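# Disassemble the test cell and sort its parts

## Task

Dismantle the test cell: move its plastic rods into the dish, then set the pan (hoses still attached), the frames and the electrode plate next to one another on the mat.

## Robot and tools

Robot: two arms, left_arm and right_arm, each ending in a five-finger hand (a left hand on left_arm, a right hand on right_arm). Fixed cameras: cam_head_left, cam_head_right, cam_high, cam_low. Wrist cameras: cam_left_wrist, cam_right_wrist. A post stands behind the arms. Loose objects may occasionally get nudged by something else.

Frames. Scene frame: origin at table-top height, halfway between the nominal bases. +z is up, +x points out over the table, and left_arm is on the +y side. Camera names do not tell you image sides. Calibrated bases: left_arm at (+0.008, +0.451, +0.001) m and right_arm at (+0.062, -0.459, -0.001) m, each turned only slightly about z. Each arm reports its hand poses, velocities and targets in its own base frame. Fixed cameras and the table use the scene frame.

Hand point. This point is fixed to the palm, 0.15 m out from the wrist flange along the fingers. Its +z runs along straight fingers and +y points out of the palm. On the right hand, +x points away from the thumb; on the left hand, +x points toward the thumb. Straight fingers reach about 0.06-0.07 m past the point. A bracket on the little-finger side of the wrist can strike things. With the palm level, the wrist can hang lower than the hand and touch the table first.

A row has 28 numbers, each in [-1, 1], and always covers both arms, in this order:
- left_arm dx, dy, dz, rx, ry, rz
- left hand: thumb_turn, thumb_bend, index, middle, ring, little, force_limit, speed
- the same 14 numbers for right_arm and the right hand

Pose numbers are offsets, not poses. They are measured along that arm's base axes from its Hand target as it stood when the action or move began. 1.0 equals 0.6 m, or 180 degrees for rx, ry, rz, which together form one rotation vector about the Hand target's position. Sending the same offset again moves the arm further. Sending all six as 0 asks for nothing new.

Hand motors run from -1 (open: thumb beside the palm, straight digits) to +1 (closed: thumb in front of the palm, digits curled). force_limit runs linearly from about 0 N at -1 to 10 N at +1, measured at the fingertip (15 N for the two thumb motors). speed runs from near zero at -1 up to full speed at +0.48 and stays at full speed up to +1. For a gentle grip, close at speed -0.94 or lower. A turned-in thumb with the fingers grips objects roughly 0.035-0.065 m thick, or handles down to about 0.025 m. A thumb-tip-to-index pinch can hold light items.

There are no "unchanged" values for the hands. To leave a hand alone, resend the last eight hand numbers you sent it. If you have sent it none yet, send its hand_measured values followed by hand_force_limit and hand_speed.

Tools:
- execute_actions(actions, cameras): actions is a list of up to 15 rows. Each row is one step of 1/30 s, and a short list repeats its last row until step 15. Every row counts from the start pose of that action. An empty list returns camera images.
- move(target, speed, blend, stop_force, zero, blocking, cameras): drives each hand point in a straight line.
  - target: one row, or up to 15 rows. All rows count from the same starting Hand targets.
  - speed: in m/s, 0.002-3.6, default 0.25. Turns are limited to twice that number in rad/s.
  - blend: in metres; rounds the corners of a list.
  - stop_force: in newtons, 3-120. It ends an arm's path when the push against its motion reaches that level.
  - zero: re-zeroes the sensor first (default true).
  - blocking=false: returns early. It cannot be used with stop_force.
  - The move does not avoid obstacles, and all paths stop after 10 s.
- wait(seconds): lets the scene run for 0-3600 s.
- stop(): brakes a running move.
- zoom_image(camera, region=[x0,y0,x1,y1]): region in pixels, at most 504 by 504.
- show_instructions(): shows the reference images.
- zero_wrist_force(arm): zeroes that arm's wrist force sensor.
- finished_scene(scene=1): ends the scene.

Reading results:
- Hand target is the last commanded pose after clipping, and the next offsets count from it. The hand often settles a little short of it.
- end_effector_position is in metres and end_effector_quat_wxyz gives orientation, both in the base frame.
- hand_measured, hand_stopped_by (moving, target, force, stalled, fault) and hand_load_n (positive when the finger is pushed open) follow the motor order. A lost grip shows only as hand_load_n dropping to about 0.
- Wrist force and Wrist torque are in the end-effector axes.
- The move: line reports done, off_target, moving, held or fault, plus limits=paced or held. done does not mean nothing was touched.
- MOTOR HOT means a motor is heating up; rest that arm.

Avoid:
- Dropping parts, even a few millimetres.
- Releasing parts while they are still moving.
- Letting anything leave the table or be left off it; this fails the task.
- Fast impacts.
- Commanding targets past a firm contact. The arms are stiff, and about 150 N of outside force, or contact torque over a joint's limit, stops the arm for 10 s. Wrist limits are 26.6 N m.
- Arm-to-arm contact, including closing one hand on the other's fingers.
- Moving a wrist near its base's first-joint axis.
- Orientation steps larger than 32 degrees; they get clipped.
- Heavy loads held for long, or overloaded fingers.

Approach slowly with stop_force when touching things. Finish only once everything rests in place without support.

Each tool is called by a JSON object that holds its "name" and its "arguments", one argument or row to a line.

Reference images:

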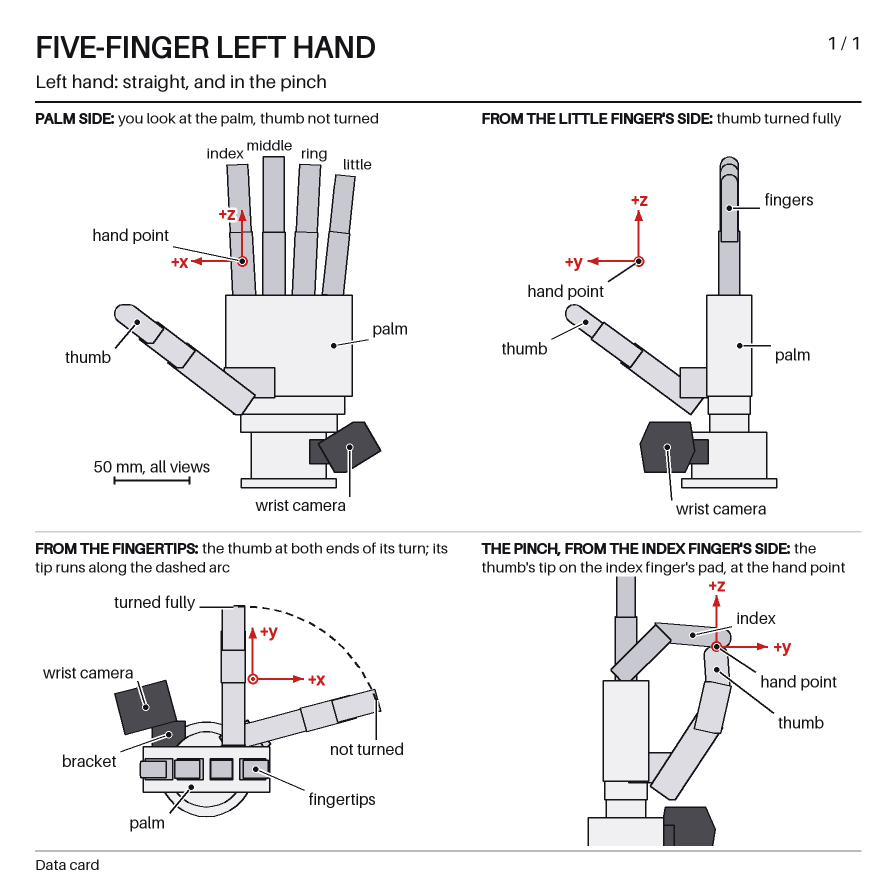

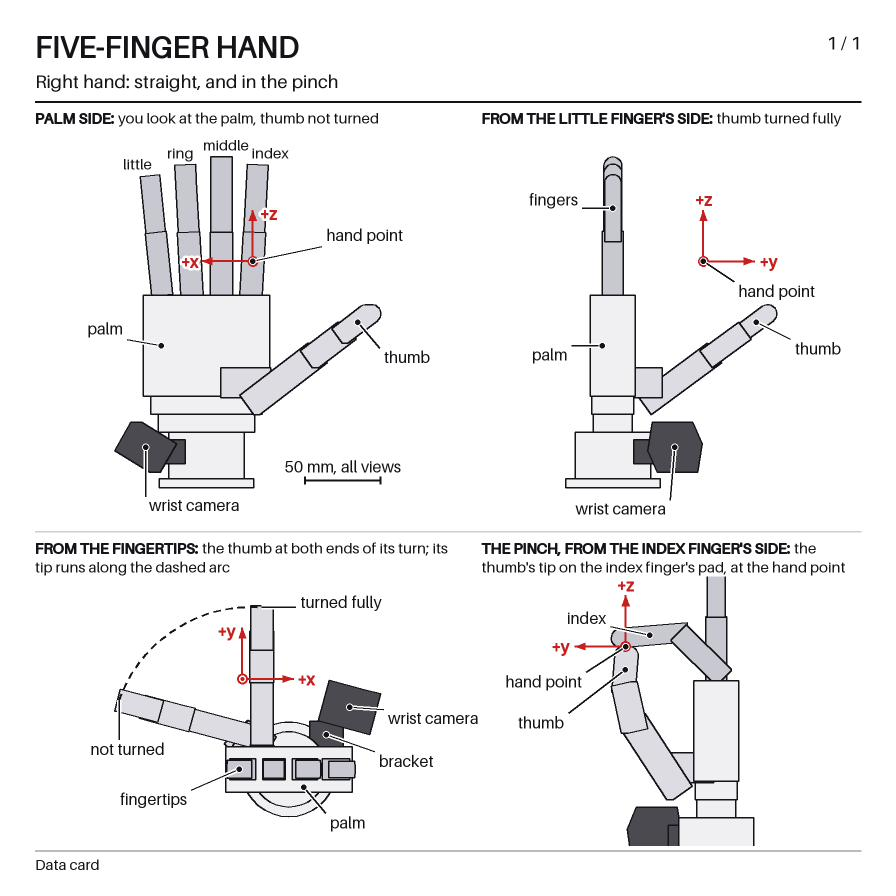

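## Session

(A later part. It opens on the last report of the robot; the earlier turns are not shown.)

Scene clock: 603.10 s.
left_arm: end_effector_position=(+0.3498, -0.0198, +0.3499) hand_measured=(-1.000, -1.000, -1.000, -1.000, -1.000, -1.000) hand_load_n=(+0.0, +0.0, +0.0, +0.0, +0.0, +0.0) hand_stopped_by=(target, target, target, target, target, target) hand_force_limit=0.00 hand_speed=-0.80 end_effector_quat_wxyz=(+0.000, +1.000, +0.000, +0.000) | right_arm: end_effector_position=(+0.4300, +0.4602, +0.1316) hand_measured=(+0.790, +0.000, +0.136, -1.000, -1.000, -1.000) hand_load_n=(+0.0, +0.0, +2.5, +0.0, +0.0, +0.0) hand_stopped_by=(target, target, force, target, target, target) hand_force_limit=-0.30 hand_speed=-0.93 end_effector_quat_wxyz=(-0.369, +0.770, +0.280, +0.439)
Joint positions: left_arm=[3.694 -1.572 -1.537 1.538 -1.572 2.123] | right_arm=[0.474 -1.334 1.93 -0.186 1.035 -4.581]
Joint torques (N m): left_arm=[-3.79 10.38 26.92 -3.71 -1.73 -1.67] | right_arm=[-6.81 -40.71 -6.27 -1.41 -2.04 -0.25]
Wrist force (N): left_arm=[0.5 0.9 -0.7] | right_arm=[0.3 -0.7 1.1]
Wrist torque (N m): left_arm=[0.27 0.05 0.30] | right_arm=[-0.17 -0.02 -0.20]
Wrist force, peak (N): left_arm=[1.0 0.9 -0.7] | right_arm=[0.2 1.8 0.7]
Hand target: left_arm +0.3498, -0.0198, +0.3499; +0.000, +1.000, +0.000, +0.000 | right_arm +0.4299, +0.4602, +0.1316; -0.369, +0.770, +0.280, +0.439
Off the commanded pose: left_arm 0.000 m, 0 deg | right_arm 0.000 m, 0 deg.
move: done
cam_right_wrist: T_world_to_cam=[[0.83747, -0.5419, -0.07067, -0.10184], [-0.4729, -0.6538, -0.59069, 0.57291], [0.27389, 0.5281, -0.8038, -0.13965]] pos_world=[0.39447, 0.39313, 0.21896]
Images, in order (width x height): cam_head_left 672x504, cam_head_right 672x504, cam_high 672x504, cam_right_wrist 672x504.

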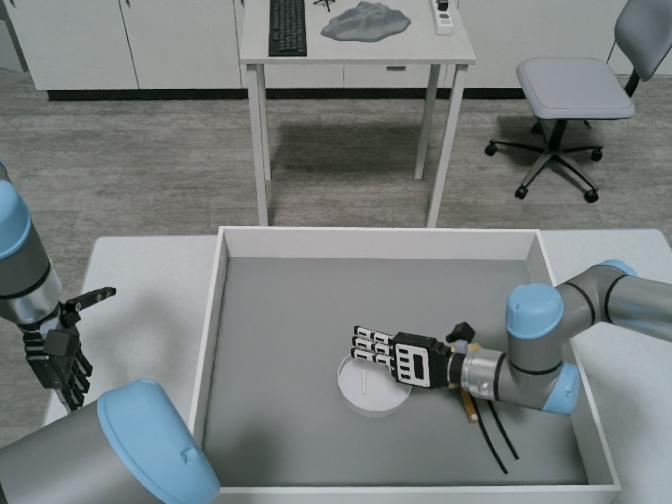

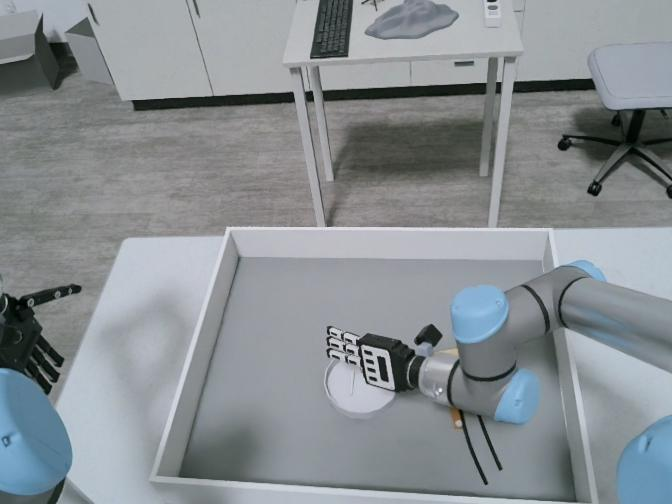

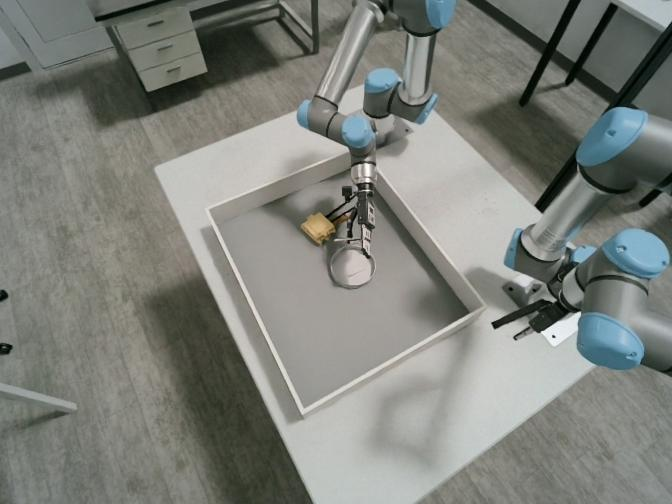

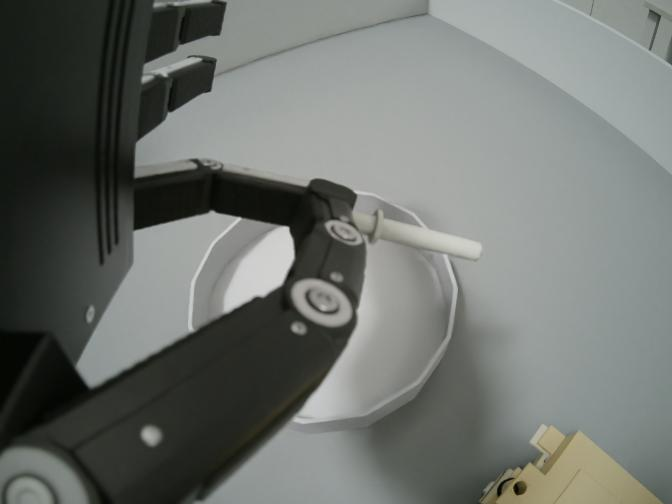

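{"name": "move", "arguments": {
  "target": [
    [0,0,0,0,0,0,-1,-1,-1,-1,-1,-1,0,-0.8, -0.025,0.0165,-0.06,0.0261,0.0452,-0.019,0.79,0,0.25,-1,-1,-1,-0.3,-0.93],
    [0,0,0,0,0,0,-1,-1,-1,-1,-1,-1,0,-0.8, -0.025,0.0165,-0.125,0.0261,0.0452,-0.019,0.79,0,0.25,-1,-1,-1,-0.3,-0.93]
  ],
  "speed": 0.08,
  "blend": 0.01,
  "cameras": ["cam_right_wrist","cam_head_left","cam_high"]
}}

{"name": "zoom_image", "arguments": {
  "camera": "cam_high",
  "region": [300, 210, 400, 310]
}}

{"name": "zoom_image", "arguments": {
  "camera": "cam_right_wrist",
  "region": [220, 100, 520, 400]
}}

Scene clock: 643.30 s.
left_arm: end_effector_position=(+0.3498, -0.0198, +0.3499) hand_measured=(-1.000, -1.000, -1.000, -1.000, -1.000, -1.000) hand_load_n=(+0.0, -0.5, +0.0, +0.0, +0.0, +0.0) hand_stopped_by=(target, target, target, target, target, target) hand_force_limit=0.00 hand_speed=-0.80 end_effector_quat_wxyz=(+0.000, +1.000, +0.000, +0.000) | right_arm: end_effector_position=(+0.4148, +0.4701, +0.0565) hand_measured=(+0.790, +0.000, +0.136, -1.000, -1.000, -1.000) hand_load_n=(+0.0, +0.0, +2.5, +0.0, +0.0, +0.0) hand_stopped_by=(target, target, force, target, target, target) hand_force_limit=-0.30 hand_speed=-0.93 end_effector_quat_wxyz=(-0.406, +0.791, +0.212, +0.405)
Joint positions: left_arm=[3.694 -1.572 -1.537 1.538 -1.572 2.123] | right_arm=[0.498 -1.222 1.997 -0.371 1.057 -4.395]
Joint torques (N m): left_arm=[-3.69 10.11 26.48 -3.37 -1.76 -1.59] | right_arm=[-3.5 -39.85 -27.02 -0.55 -0.51 1.42]
Wrist force (N): left_arm=[0.7 0.8 -0.6] | right_arm=[-0.1 -0.2 1.1]
Wrist torque (N m): left_arm=[0.25 0.03 0.31] | right_arm=[-0.09 -0.01 -0.17]
Wrist force, peak (N): left_arm=[0.8 1.1 -0.8] | right_arm=[-0.8 0.3 1.4]
Hand target: left_arm +0.3498, -0.0198, +0.3499; +0.000, +1.000, +0.000, +0.000 | right_arm +0.4149, +0.4701, +0.0566; -0.406, +0.791, +0.212, +0.405
Off the commanded pose: left_arm 0.000 m, 0 deg | right_arm 0.000 m, 0 deg.
move: done
cam_right_wrist: T_world_to_cam=[[0.78246, -0.5779, -0.2319, -0.0403], [-0.5919, -0.57461, -0.56523, 0.53854], [0.1934, 0.57953, -0.79167, -0.19247]] pos_world=[0.38751, 0.3977, 0.14267]
Images, in order (width x height): cam_head_left 672x504, cam_high 672x504, cam_right_wrist 672x504.

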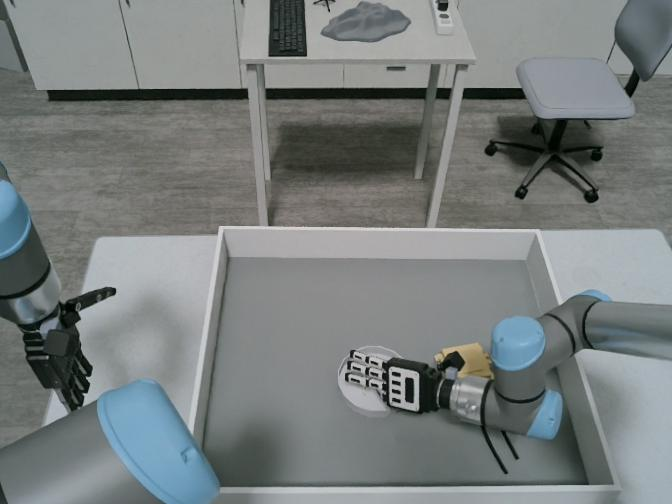

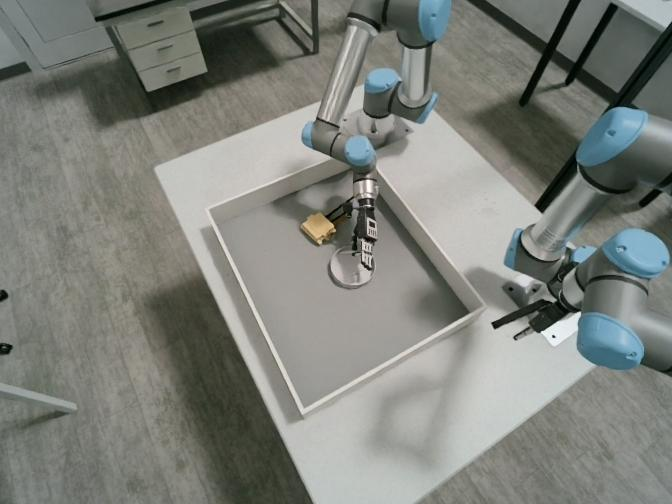

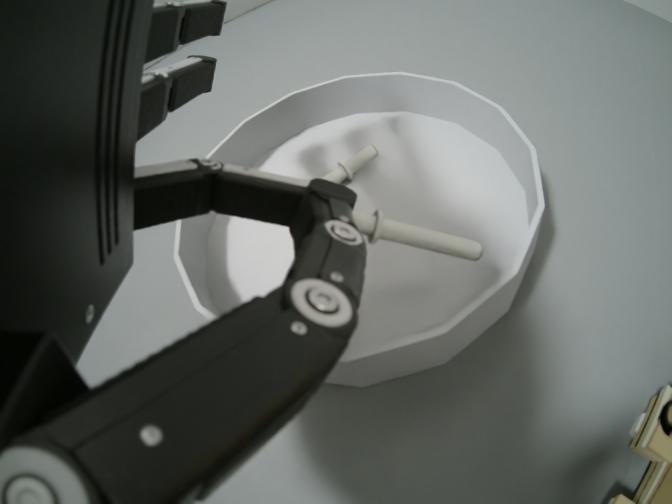

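Scaled by 5.040 from the camera's image (finer frame: 960x720).

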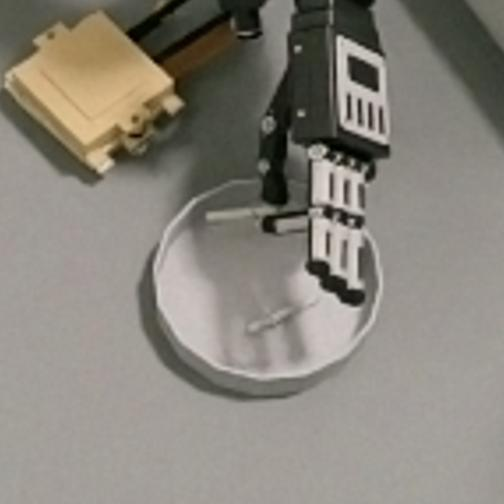

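Scaled by 1.680 from the camera's image (finer frame: 960x720).

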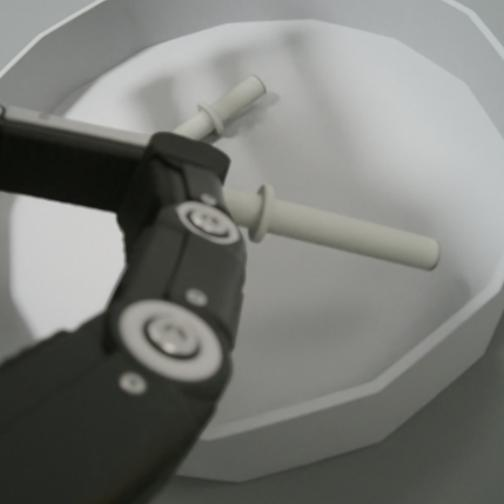

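{"name": "move", "arguments": {
  "target": [0,0,0,0,0,0,-1,-1,-1,-1,-1,-1,0,-0.8, 0.0,0.007,-0.05,0,0,0,0.79,0,0.25,-1,-1,-1,-0.3,-0.93],
  "speed": 0.02,
  "stop_force": 3,
  "cameras": ["cam_right_wrist","cam_head_left","cam_high"]
}}

{"name": "zoom_image", "arguments": {
  "camera": "cam_high",
  "region": [300, 210, 400, 310]
}}

{"name": "zoom_image", "arguments": {
  "camera": "cam_right_wrist",
  "region": [220, 100, 520, 400]
}}

Scene clock: 657.07 s.
left_arm: end_effector_position=(+0.3498, -0.0198, +0.3499) hand_measured=(-1.000, -1.000, -1.000, -1.000, -1.000, -1.000) hand_load_n=(+0.0, +0.0, +0.0, +0.0, +0.0, +0.0) hand_stopped_by=(target, target, target, target, target, target) hand_force_limit=0.00 hand_speed=-0.80 end_effector_quat_wxyz=(+0.000, +1.000, +0.000, +0.000) | right_arm: end_effector_position=(+0.4149, +0.4740, +0.0289) hand_measured=(+0.790, +0.000, +0.138, -1.000, -1.000, -1.000) hand_load_n=(+0.0, +0.0, +2.0, +0.0, +0.0, -0.5) hand_stopped_by=(target, target, force, target, target, target) hand_force_limit=-0.30 hand_speed=-0.93 end_effector_quat_wxyz=(-0.406, +0.791, +0.212, +0.405)
Joint positions: left_arm=[3.694 -1.572 -1.537 1.538 -1.572 2.123] | right_arm=[0.507 -1.165 2.01 -0.442 1.065 -4.392]
Joint torques (N m): left_arm=[-4.92 9.38 25.74 -3.52 -1.87 -1.54] | right_arm=[-7.72 -43.75 -25.17 -1.43 -2.45 -1.29]
Wrist force (N): left_arm=[0.5 0.7 -0.5] | right_arm=[1.4 -1.1 -0.1]
Wrist torque (N m): left_arm=[0.24 0.05 0.30] | right_arm=[-0.05 0.04 -0.23]
Wrist force, peak (N): left_arm=[0.6 1.3 -0.4] | right_arm=[5.1 -5.1 -2.5]
Hand target: left_arm +0.3498, -0.0198, +0.3499; +0.000, +1.000, +0.000, +0.000 | right_arm +0.4149, +0.4740, +0.0289; -0.406, +0.791, +0.212, +0.405 (not the last commanded pose)
Off the commanded pose: left_arm 0.000 m, 0 deg | right_arm 0.002 m, 0 deg.
move: contact (right_arm)
cam_right_wrist: T_world_to_cam=[[0.78251, -0.57785, -0.23188, -0.04459], [-0.5918, -0.57451, -0.56542, 0.52513], [0.19351, 0.57968, -0.79153, -0.2168]] pos_world=[0.38761, 0.4016, 0.11497]
Images, in order (width x height): cam_head_left 672x504, cam_high 672x504, cam_right_wrist 672x504.

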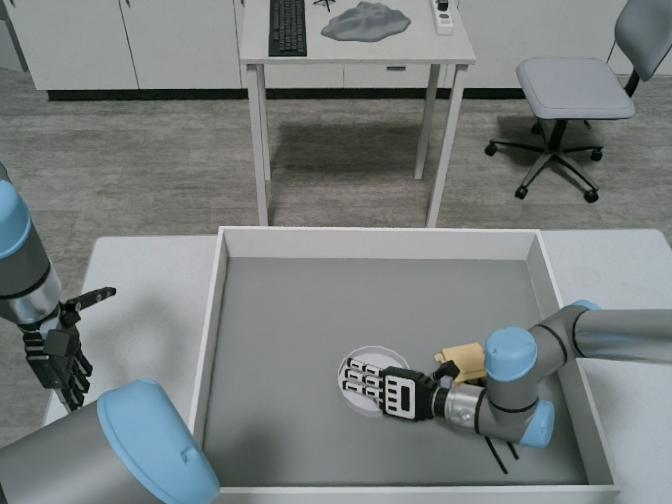

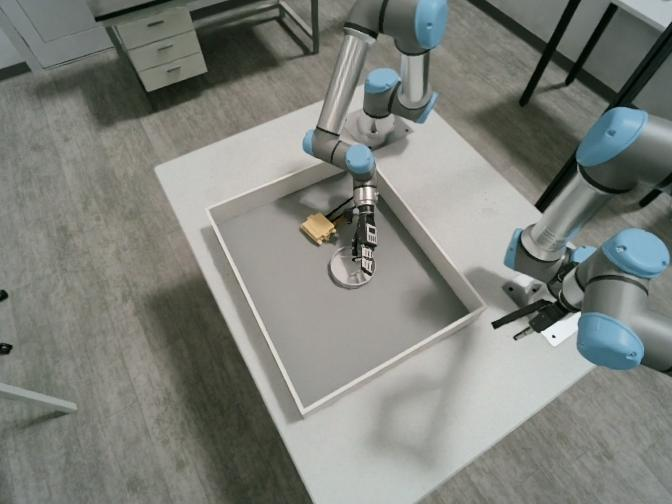

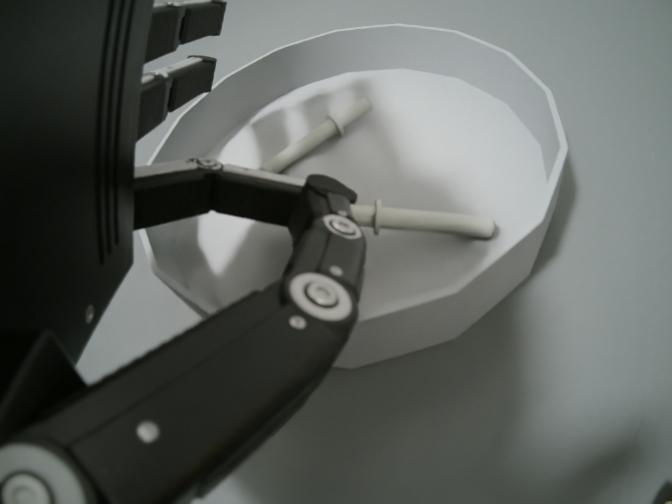

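Scaled by 5.040 from the camera's image (finer frame: 960x720).

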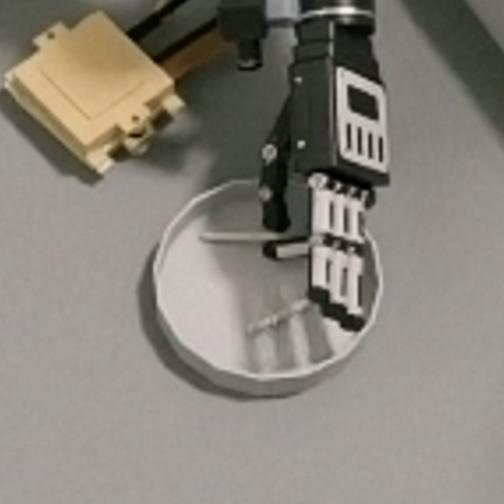

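Scaled by 1.680 from the camera's image (finer frame: 960x720).

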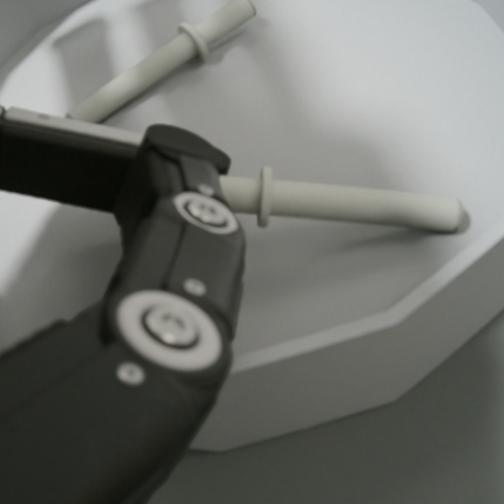

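{"name": "move", "arguments": {
  "target": [0,0,0,0,0,0,-1,-1,-1,-1,-1,-1,0,-0.8, 0.0,0.0,-0.004,0,0,0,0.79,0,0.138,-1,-1,-1,-0.3,-0.93],
  "speed": 0.02,
  "stop_force": 4
}}

{"name": "move", "arguments": {
  "target": [0,0,0,0,0,0,-1,-1,-1,-1,-1,-1,0,-0.8, 0.0,0.0,0,0,0,0,0.79,0,-0.15,-1,-1,-1,-0.3,-0.85],
  "cameras": ["cam_right_wrist"]
}}

{"name": "zoom_image", "arguments": {
  "camera": "cam_right_wrist",
  "region": [220, 100, 520, 400]
}}

Scene clock: 668.83 s.
left_arm: end_effector_position=(+0.3498, -0.0198, +0.3499) hand_measured=(-1.000, -1.000, -1.000, -1.000, -1.000, -1.000) hand_load_n=(+0.0, +0.0, +0.0, +0.0, +0.0, +0.0) hand_stopped_by=(target, target, target, target, target, target) hand_force_limit=0.00 hand_speed=-0.80 end_effector_quat_wxyz=(+0.000, +1.000, +0.000, +0.000) | right_arm: end_effector_position=(+0.4151, +0.4741, +0.0283) hand_measured=(+0.790, +0.000, +0.138, -1.000, -1.000, -1.000) hand_load_n=(+0.0, +0.0, +1.0, +0.0, +0.0, +0.0) hand_stopped_by=(target, target, target, target, target, target) hand_force_limit=-0.30 hand_speed=-0.93 end_effector_quat_wxyz=(-0.406, +0.791, +0.212, +0.405)
Joint positions: left_arm=[3.694 -1.572 -1.537 1.538 -1.572 2.123] | right_arm=[0.507 -1.163 2.01 -0.444 1.065 -4.392]
Joint torques (N m): left_arm=[-4.27 10.88 26.1 -3.38 -1.75 -1.65] | right_arm=[-7.4 -41.45 -23.97 1.25 -1.16 -0.87]
Wrist force (N): left_arm=[0.7 1.1 -0.3] | right_arm=[4.1 -4.4 -1.8]
Wrist torque (N m): left_arm=[0.27 0.03 0.30] | right_arm=[-0.18 -0.05 -0.21]
Wrist force, peak (N): left_arm=[0.7 1.1 -0.7] | right_arm=[6.4 -6.3 -2.5]
Hand target: left_arm +0.3498, -0.0198, +0.3499; +0.000, +1.000, +0.000, +0.000 | right_arm +0.4151, +0.4741, +0.0283; -0.406, +0.791, +0.212, +0.405 (not the last commanded pose)
Off the commanded pose: left_arm 0.000 m, 0 deg | right_arm 0.002 m, 0 deg.
move: contact (right_arm)

Scene clock: 669.63 s.
left_arm: end_effector_position=(+0.3498, -0.0198, +0.3499) hand_measured=(-1.000, -1.000, -1.000, -1.000, -1.000, -1.000) hand_load_n=(+0.0, +0.0, +0.0, +0.0, +0.0, +0.0) hand_stopped_by=(target, target, target, target, target, target) hand_force_limit=0.00 hand_speed=-0.80 end_effector_quat_wxyz=(+0.000, +1.000, +0.000, +0.000) | right_arm: end_effector_position=(+0.4152, +0.4741, +0.0284) hand_measured=(+0.790, +0.000, -0.084, -1.000, -1.000, -1.000) hand_load_n=(+0.0, +0.0, -12.5, +0.0, -0.5, -0.5) hand_stopped_by=(target, target, moving, target, target, target) hand_force_limit=-0.30 hand_speed=-0.85 end_effector_quat_wxyz=(-0.406, +0.791, +0.212, +0.405)
Joint positions: left_arm=[3.694 -1.572 -1.537 1.538 -1.572 2.123] | right_arm=[0.507 -1.164 2.01 -0.445 1.065 -4.392]
Joint torques (N m): left_arm=[-4.25 10.2 25.31 -3.37 -1.85 -1.67] | right_arm=[-4.38 -21.81 -10.63 3.86 -0.32 -0.04]
Wrist force (N): left_arm=[0.6 1.0 -0.6] | right_arm=[22.0 -12.0 -13.4]
Wrist torque (N m): left_arm=[0.29 0.04 0.29] | right_arm=[-0.20 0.20 -0.23]
Wrist force, peak (N): left_arm=[0.8 1.0 -0.6] | right_arm=[22.0 -12.2 -13.5]
Hand target: left_arm +0.3498, -0.0198, +0.3499; +0.000, +1.000, +0.000, +0.000 | right_arm +0.4151, +0.4741, +0.0283; -0.406, +0.791, +0.212, +0.405
Off the commanded pose: left_arm 0.000 m, 0 deg | right_arm 0.000 m, 0 deg.
move: done
cam_right_wrist: T_world_to_cam=[[0.78269, -0.57776, -0.23148, -0.04495], [-0.59134, -0.57422, -0.5662, 0.52481], [0.19421, 0.58005, -0.79109, -0.21777]] pos_world=[0.38781, 0.4017, 0.11447]

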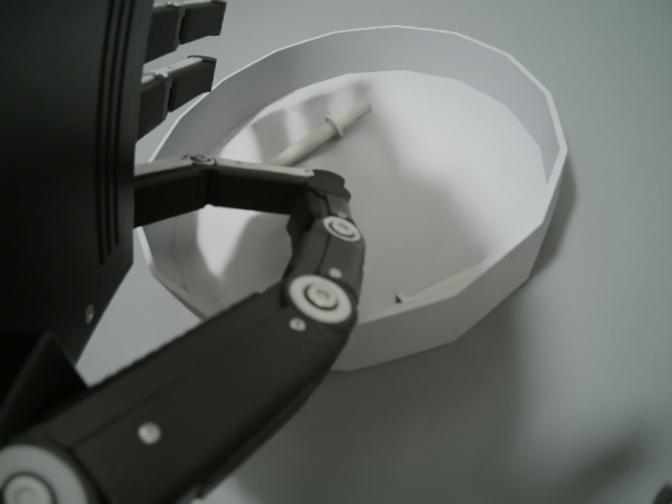

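Scaled by 1.680 from the camera's image (finer frame: 960x720).

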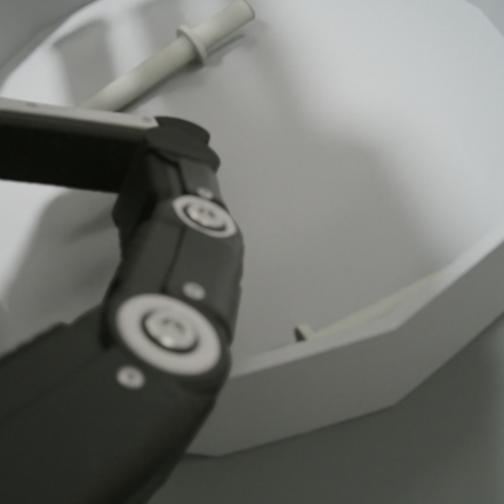

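{"name": "move", "arguments": {
  "target": [0,0,0,0,0,0,-1,-1,-1,-1,-1,-1,0,-0.8, 0.0,0.0,0.25,0,0,0,0.79,0,-0.15,-1,-1,-1,-0.3,-0.85],
  "speed": 0.1,
  "cameras": ["cam_right_wrist"]
}}

{"name": "zoom_image", "arguments": {
  "camera": "cam_right_wrist",
  "region": [160, 160, 520, 504]
}}

Scene clock: 680.90 s.
left_arm: end_effector_position=(+0.3498, -0.0198, +0.3499) hand_measured=(-1.000, -1.000, -1.000, -1.000, -1.000, -1.000) hand_load_n=(+0.0, +0.0, +0.0, +0.0, +0.0, +0.0) hand_stopped_by=(target, target, target, target, target, target) hand_force_limit=0.00 hand_speed=-0.80 end_effector_quat_wxyz=(+0.000, +1.000, +0.000, +0.000) | right_arm: end_effector_position=(+0.4152, +0.4741, +0.1784) hand_measured=(+0.790, +0.000, -0.084, -1.000, -1.000, -1.000) hand_load_n=(+0.0, +0.0, +0.0, +0.0, +0.0, +0.0) hand_stopped_by=(target, target, stalled, target, target, target) hand_force_limit=-0.30 hand_speed=-0.85 end_effector_quat_wxyz=(-0.406, +0.791, +0.212, +0.405)
Joint positions: left_arm=[3.694 -1.572 -1.537 1.538 -1.572 2.123] | right_arm=[0.507 -1.392 1.845 -0.051 1.065 -4.392]
Joint torques (N m): left_arm=[-4.73 10.62 24.43 -3.37 -1.68 -1.59] | right_arm=[-5.78 -20.12 -9.51 0.08 -2.35 -1.11]
Wrist force (N): left_arm=[0.6 0.7 -0.6] | right_arm=[0.2 -0.1 1.3]
Wrist torque (N m): left_arm=[0.23 0.03 0.31] | right_arm=[-0.05 -0.06 -0.16]
Wrist force, peak (N): left_arm=[0.7 1.0 -1.0] | right_arm=[22.7 -12.3 -13.4]
Hand target: left_arm +0.3498, -0.0198, +0.3499; +0.000, +1.000, +0.000, +0.000 | right_arm +0.4151, +0.4741, +0.1783; -0.406, +0.791, +0.212, +0.405
Off the commanded pose: left_arm 0.000 m, 0 deg | right_arm 0.000 m, 0 deg.
move: done
cam_right_wrist: T_world_to_cam=[[0.78269, -0.57776, -0.23148, -0.01023], [-0.59134, -0.57422, -0.5662, 0.60974], [0.19421, 0.58005, -0.79109, -0.0991]] pos_world=[0.38781, 0.4017, 0.26447]

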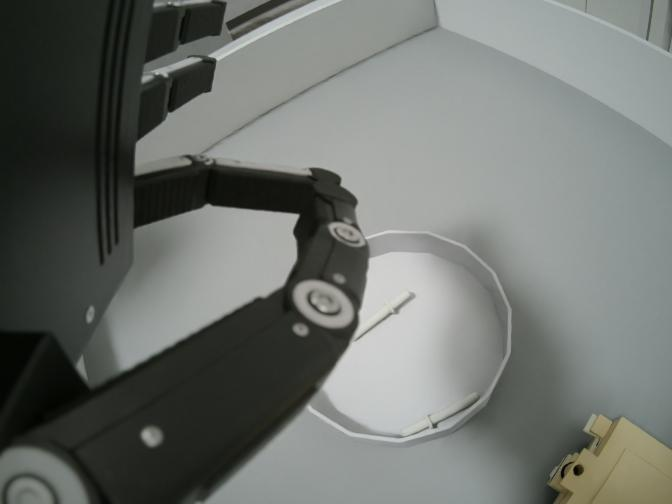

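Scaled by 1.400 from the camera's image (finer frame: 960x720).

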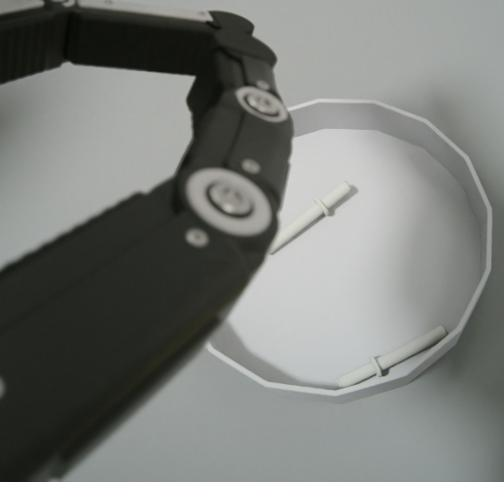

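{"name": "move", "arguments": {
  "target": [
    [0,0,0,0,0,0,-1,-1,-1,-1,-1,-1,0,-0.8, 0.0,-0.1,0.02,0,0,0,-1,-1,-1,-1,-1,-1,0,0],
    [0,0,0,0,0,0,-1,-1,-1,-1,-1,-1,0,-0.8, 0.008,-0.473,-0.097,0.2612,0.203,-0.2436,-1,-1,-1,-1,-1,-1,0,0]
  ],
  "speed": 0.25,
  "blend": 0.02,
  "cameras": ["cam_right_wrist"]
}}

{"name": "zoom_image", "arguments": {
  "camera": "cam_right_wrist",
  "region": [300, 100, 560, 360]
}}

Scene clock: 707.73 s.
left_arm: end_effector_position=(+0.3498, -0.0198, +0.3499) hand_measured=(-1.000, -1.000, -1.000, -1.000, -1.000, -1.000) hand_load_n=(+0.0, +0.0, +0.0, +0.0, +0.0, +0.0) hand_stopped_by=(target, target, target, target, target, target) hand_force_limit=0.00 hand_speed=-0.80 end_effector_quat_wxyz=(+0.000, +1.000, +0.000, +0.000) | right_arm: end_effector_position=(+0.4198, +0.1904, +0.1201) hand_measured=(-1.000, -1.000, -1.000, -1.000, -1.000, -1.000) hand_load_n=(+0.0, +0.0, +0.0, +0.0, +0.0, +0.0) hand_stopped_by=(target, target, target, target, target, target) hand_force_limit=0.00 hand_speed=0.00 end_effector_quat_wxyz=(-0.545, +0.673, -0.388, +0.315)
Joint positions: left_arm=[3.694 -1.572 -1.537 1.538 -1.572 2.123] | right_arm=[-0.392 -1.723 2.44 -0.382 0.681 -3.406]
Joint torques (N m): left_arm=[-4.18 10.77 24.43 -3.46 -1.68 -1.7] | right_arm=[-5.36 -2.89 -26.66 -1.49 1.72 1.26]
Wrist force (N): left_arm=[0.9 0.8 -0.6] | right_arm=[0.9 0.9 0.5]
Wrist torque (N m): left_arm=[0.25 0.00 0.32] | right_arm=[0.18 -0.09 0.06]
Wrist force, peak (N): left_arm=[1.0 1.1 -0.7] | right_arm=[0.1 -0.6 2.9]
Hand target: left_arm +0.3498, -0.0198, +0.3499; +0.000, +1.000, +0.000, +0.000 | right_arm +0.4199, +0.1903, +0.1201; -0.545, +0.673, -0.388, +0.315
Off the commanded pose: left_arm 0.000 m, 0 deg | right_arm 0.000 m, 0 deg.
move: done
cam_right_wrist: T_world_to_cam=[[-0.06203, -0.33944, -0.93858, 0.20282], [-0.90883, 0.40791, -0.08745, 0.30532], [0.41254, 0.84758, -0.33379, -0.1791]] pos_world=[0.36395, 0.0961, 0.15728]

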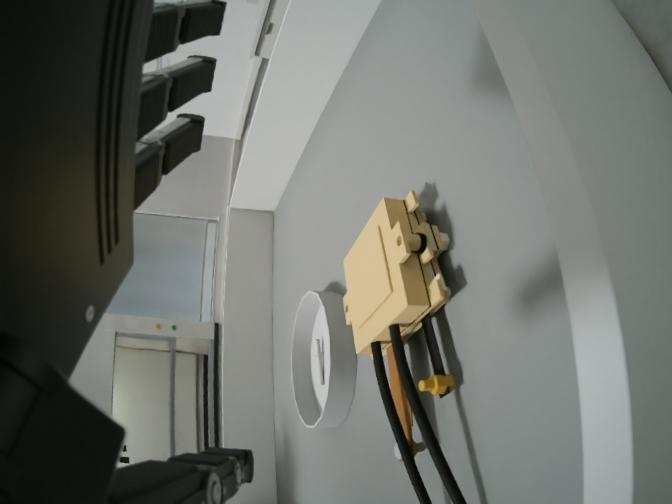

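Scaled by 1.938 from the camera's image (finer frame: 960x720).

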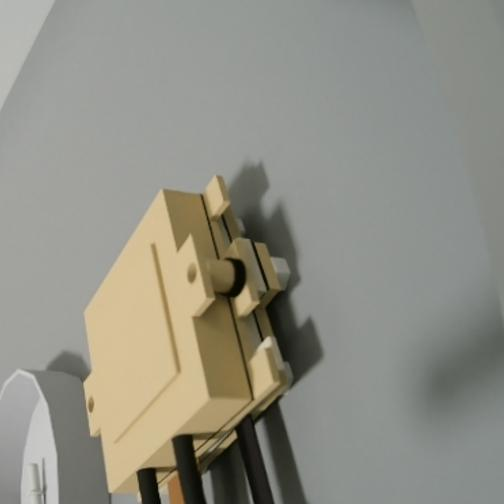

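{"name": "move", "arguments": {
  "target": [0,0,0,0,0,0,-1,-1,-1,-1,-1,-1,0,-0.8, 0.065,0.06,-0.06,0,0,0,-1,-1,-1,-1,-1,-1,0,0],
  "speed": 0.15,
  "stop_force": 8,
  "cameras": ["cam_right_wrist"]
}}

{"name": "zoom_image", "arguments": {
  "camera": "cam_right_wrist",
  "region": [280, 100, 530, 350]
}}

Scene clock: 721.80 s.
left_arm: end_effector_position=(+0.3498, -0.0198, +0.3499) hand_measured=(-1.000, -1.000, -1.000, -1.000, -1.000, -1.000) hand_load_n=(+0.0, +0.0, +0.0, +0.0, +0.0, +0.0) hand_stopped_by=(target, target, target, target, target, target) hand_force_limit=0.00 hand_speed=-0.80 end_effector_quat_wxyz=(+0.000, +1.000, +0.000, +0.000) | right_arm: end_effector_position=(+0.4589, +0.2263, +0.0841) hand_measured=(-1.000, -1.000, -1.000, -1.000, -1.000, -1.000) hand_load_n=(-0.5, +0.0, +0.0, +0.0, +0.0, +0.0) hand_stopped_by=(target, target, target, target, target, target) hand_force_limit=0.00 hand_speed=0.00 end_effector_quat_wxyz=(-0.545, +0.673, -0.388, +0.315)
Joint positions: left_arm=[3.694 -1.572 -1.537 1.538 -1.572 2.123] | right_arm=[-0.19 -1.518 2.374 -0.583 0.875 -3.319]
Joint torques (N m): left_arm=[-4.74 10.01 24.35 -3.53 -1.93 -1.61] | right_arm=[7.63 -6.41 -2.55 -1.9 1.68 0.56]
Wrist force (N): left_arm=[0.7 0.8 -0.6] | right_arm=[0.4 0.5 0.5]
Wrist torque (N m): left_arm=[0.25 0.02 0.32] | right_arm=[0.10 -0.03 -0.04]
Wrist force, peak (N): left_arm=[0.8 1.1 -0.8] | right_arm=[0.2 0.8 1.8]
Hand target: left_arm +0.3498, -0.0198, +0.3499; +0.000, +1.000, +0.000, +0.000 | right_arm +0.4589, +0.2263, +0.0841; -0.545, +0.673, -0.388, +0.315
Off the commanded pose: left_arm 0.000 m, 0 deg | right_arm 0.000 m, 0 deg.
move: done
cam_right_wrist: T_world_to_cam=[[-0.06207, -0.33935, -0.93861, 0.18374], [-0.90873, 0.40813, -0.08746, 0.323], [0.41275, 0.84751, -0.3337, -0.23773]] pos_world=[0.40304, 0.132, 0.12138]

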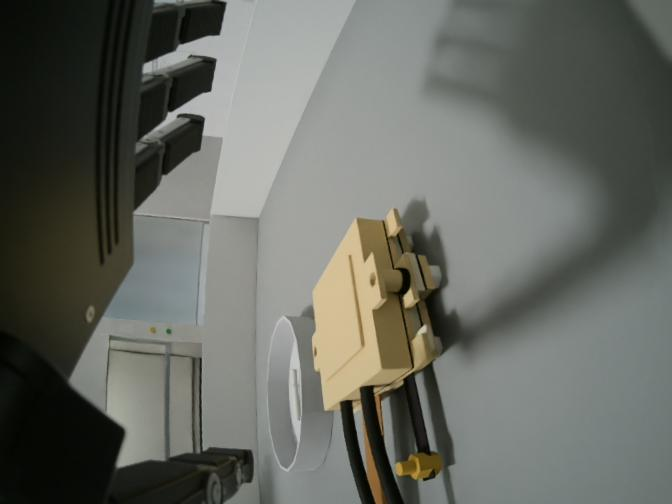

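Scaled by 2.016 from the camera's image (finer frame: 960x720).

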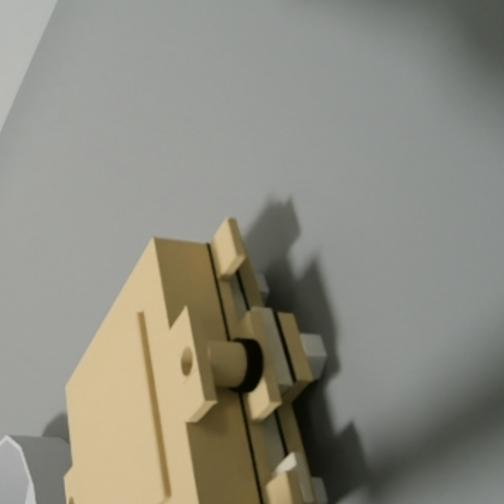

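{"name": "move", "arguments": {
  "target": [
    [0,0,0,0,0,0,-1,-1,-1,-1,-1,-1,0,-0.8, 0.0,0,0.12,0,0,0,-1,-1,-1,-1,-1,-1,0,0],
    [0,0,0,0,0,0,-1,-1,-1,-1,-1,-1,0,-0.8, 0.002,0.131,0.14,-0.054,0.1406,-0.0982,-1,-1,-1,-1,-1,-1,0,0]
  ],
  "speed": 0.2,
  "blend": 0.02,
  "cameras": ["cam_right_wrist","cam_high"]
}}

{"name": "zoom_image", "arguments": {
  "camera": "cam_right_wrist",
  "region": [220, 60, 560, 400]
}}

Scene clock: 837.73 s.
left_arm: end_effector_position=(+0.3498, -0.0198, +0.3499) hand_measured=(-1.000, -1.000, -1.000, -1.000, -1.000, -1.000) hand_load_n=(+0.0, +0.0, +0.0, +0.0, +0.0, +0.0) hand_stopped_by=(target, target, target, target, target, target) hand_force_limit=0.00 hand_speed=-0.80 end_effector_quat_wxyz=(+0.000, +1.000, +0.000, +0.000) | right_arm: end_effector_position=(+0.4601, +0.3049, +0.1681) hand_measured=(-1.000, -1.000, -1.000, -1.000, -1.000, -1.000) hand_load_n=(+0.0, +0.0, -0.5, +0.0, +0.0, +0.0) hand_stopped_by=(target, target, target, target, target, target) hand_force_limit=0.00 hand_speed=0.00 end_effector_quat_wxyz=(-0.335, +0.702, -0.568, +0.271)
Joint positions: left_arm=[3.694 -1.572 -1.537 1.538 -1.572 2.123] | right_arm=[0.314 -1.414 1.759 0.337 1.651 -3.076]
Joint torques (N m): left_arm=[-3.97 9.68 23.55 -3.52 -1.94 -1.53] | right_arm=[4.96 -28.67 -25.04 1.55 0.74 1.14]
Wrist force (N): left_arm=[0.7 0.8 -0.4] | right_arm=[-0.2 -0.1 0.9]
Wrist torque (N m): left_arm=[0.23 0.04 0.32] | right_arm=[-0.09 0.04 -0.02]
Wrist force, peak (N): left_arm=[0.9 1.0 -0.8] | right_arm=[0.5 2.5 0.8]
Hand target: left_arm +0.3498, -0.0198, +0.3499; +0.000, +1.000, +0.000, +0.000 | right_arm +0.4601, +0.3049, +0.1681; -0.335, +0.701, -0.568, +0.271
Off the commanded pose: left_arm 0.000 m, 0 deg | right_arm 0.000 m, 0 deg.
move: done
cam_right_wrist: T_world_to_cam=[[-0.55688, -0.38712, -0.73486, 0.49725], [-0.71481, 0.67394, 0.18665, 0.08292], [0.423, 0.62923, -0.65202, -0.16151]] pos_world=[0.4045, 0.23824, 0.24463]
Images, in order (width x height): cam_high 672x504, cam_right_wrist 672x504.

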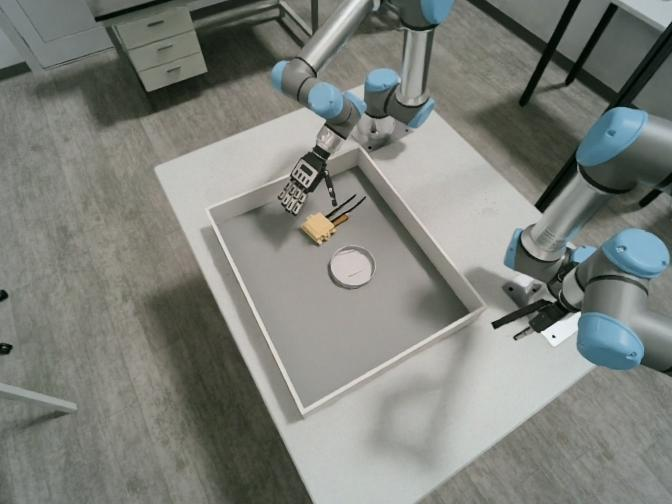

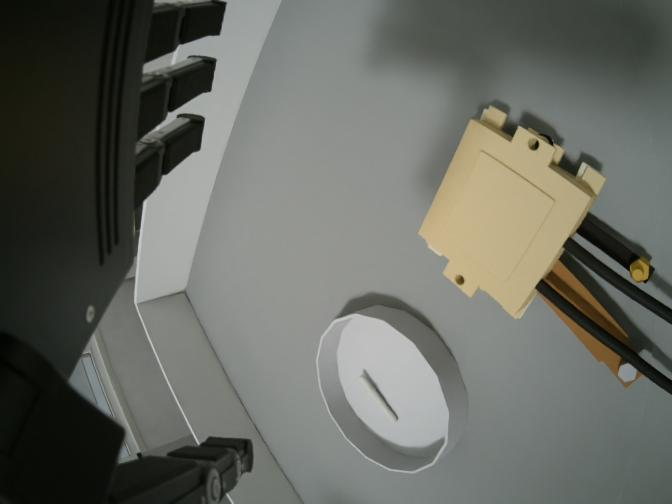

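Scaled by 1.482 from the camera's image (finer frame: 960x720).

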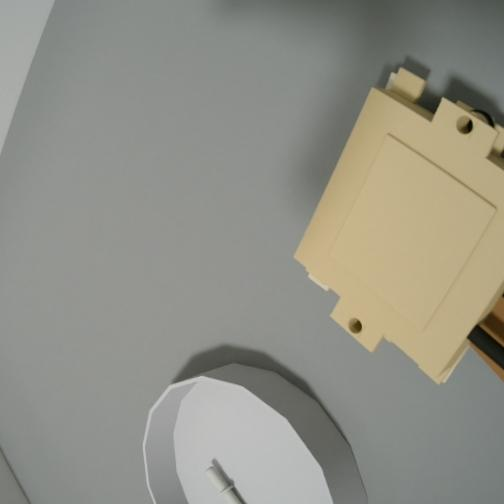

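{"name": "move", "arguments": {
  "target": [0,0,0,0,0,0,-1,-1,-1,-1,-1,-1,0,-0.8, -0.0067,0.0518,-0.1385,0.0035,-0.0163,-0.0083,1,-1,-0.6,-0.6,-1,-1,0,-0.2],
  "speed": 0.12,
  "cameras": ["cam_right_wrist","cam_head_left","cam_head_right"]
}}

{"name": "zoom_image", "arguments": {
  "camera": "cam_head_left",
  "region": [420, 300, 540, 420]
}}

{"name": "zoom_image", "arguments": {
  "camera": "cam_head_right",
  "region": [410, 310, 530, 430]
}}

{"name": "zoom_image", "arguments": {
  "camera": "cam_right_wrist",
  "region": [220, 60, 560, 400]
}}

Scene clock: 884.50 s.
left_arm: end_effector_position=(+0.3498, -0.0198, +0.3499) hand_measured=(-1.000, -1.000, -1.000, -1.000, -1.000, -1.000) hand_load_n=(+0.0, -0.5, +0.0, +0.0, +0.0, +0.0) hand_stopped_by=(target, target, target, target, target, target) hand_force_limit=0.00 hand_speed=-0.80 end_effector_quat_wxyz=(+0.000, +1.000, +0.000, +0.000) | right_arm: end_effector_position=(+0.4561, +0.3360, +0.0850) hand_measured=(+1.000, -1.000, -0.600, -0.600, -1.000, -1.000) hand_load_n=(+0.0, +0.0, +0.0, +0.0, +0.0, +0.0) hand_stopped_by=(target, target, target, target, target, target) hand_force_limit=0.00 hand_speed=-0.20 end_effector_quat_wxyz=(-0.350, +0.685, -0.569, +0.290)
Joint positions: left_arm=[3.694 -1.572 -1.537 1.538 -1.572 2.123] | right_arm=[0.411 -1.304 1.875 0.069 1.753 -3.006]
Joint torques (N m): left_arm=[-5.06 9.46 22.85 -3.38 -1.92 -1.65] | right_arm=[-6.49 -39.08 -29.08 -1.3 -1.98 -0.68]
Wrist force (N): left_arm=[0.4 0.8 -0.4] | right_arm=[0.3 0.6 0.7]
Wrist torque (N m): left_arm=[0.25 0.07 0.30] | right_arm=[0.03 -0.07 -0.03]
Wrist force, peak (N): left_arm=[0.8 1.2 -0.6] | right_arm=[0.1 1.3 1.5]
Hand target: left_arm +0.3498, -0.0198, +0.3499; +0.000, +1.000, +0.000, +0.000 | right_arm +0.4561, +0.3360, +0.0850; -0.350, +0.685, -0.569, +0.290
Off the commanded pose: left_arm 0.000 m, 0 deg | right_arm 0.000 m, 0 deg.
move: done
cam_right_wrist: T_world_to_cam=[[-0.52822, -0.36465, -0.76682, 0.42813], [-0.70578, 0.69064, 0.15774, 0.06742], [0.47208, 0.62453, -0.62218, -0.2569]] pos_world=[0.39501, 0.27, 0.15783]
Images, in order (width x height): cam_head_left 672x504, cam_head_right 672x504, cam_right_wrist 672x504.

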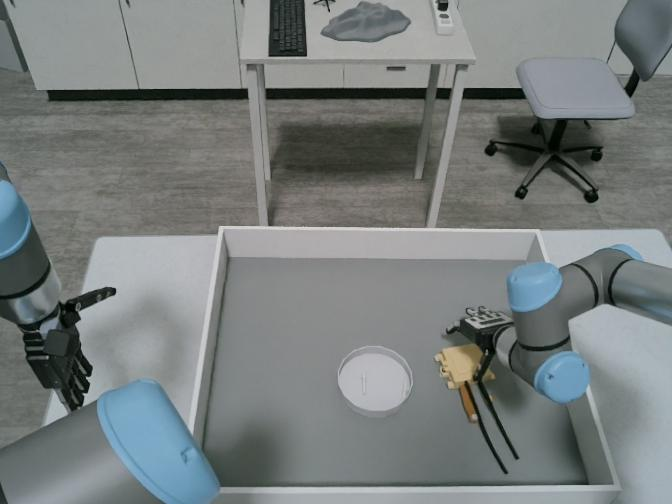

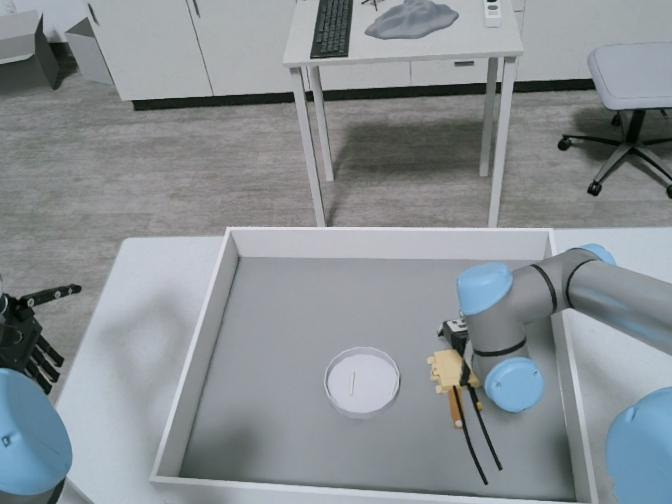

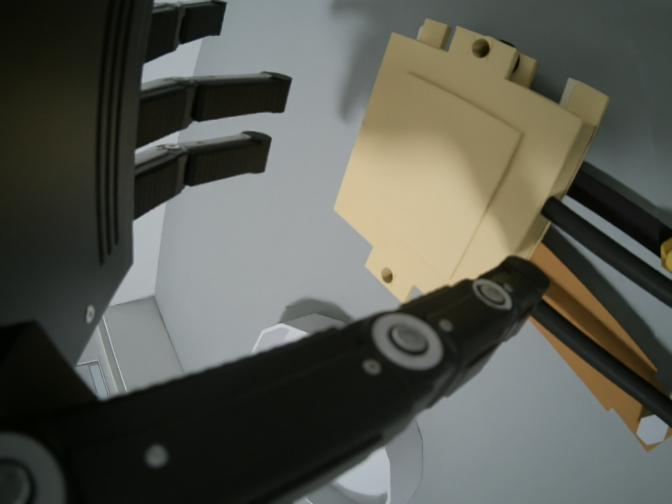

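Scaled by 4.200 from the camera's image (finer frame: 960x720).

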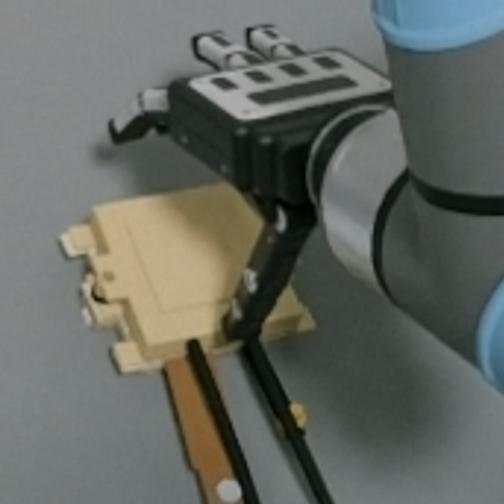

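Scaled by 4.200 from the camera's image (finer frame: 960x720).

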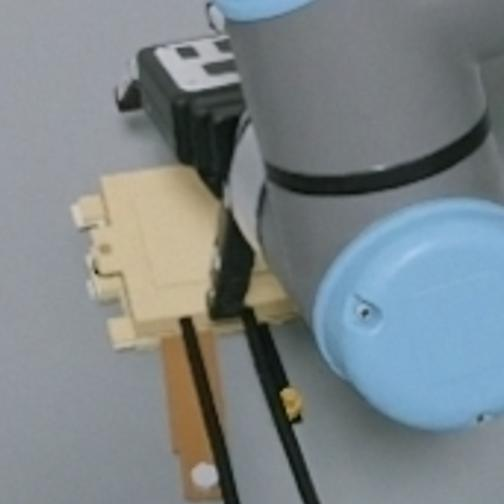

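Scaled by 1.482 from the camera's image (finer frame: 960x720).

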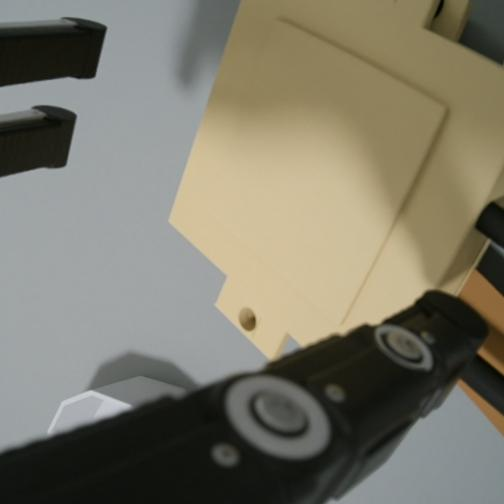

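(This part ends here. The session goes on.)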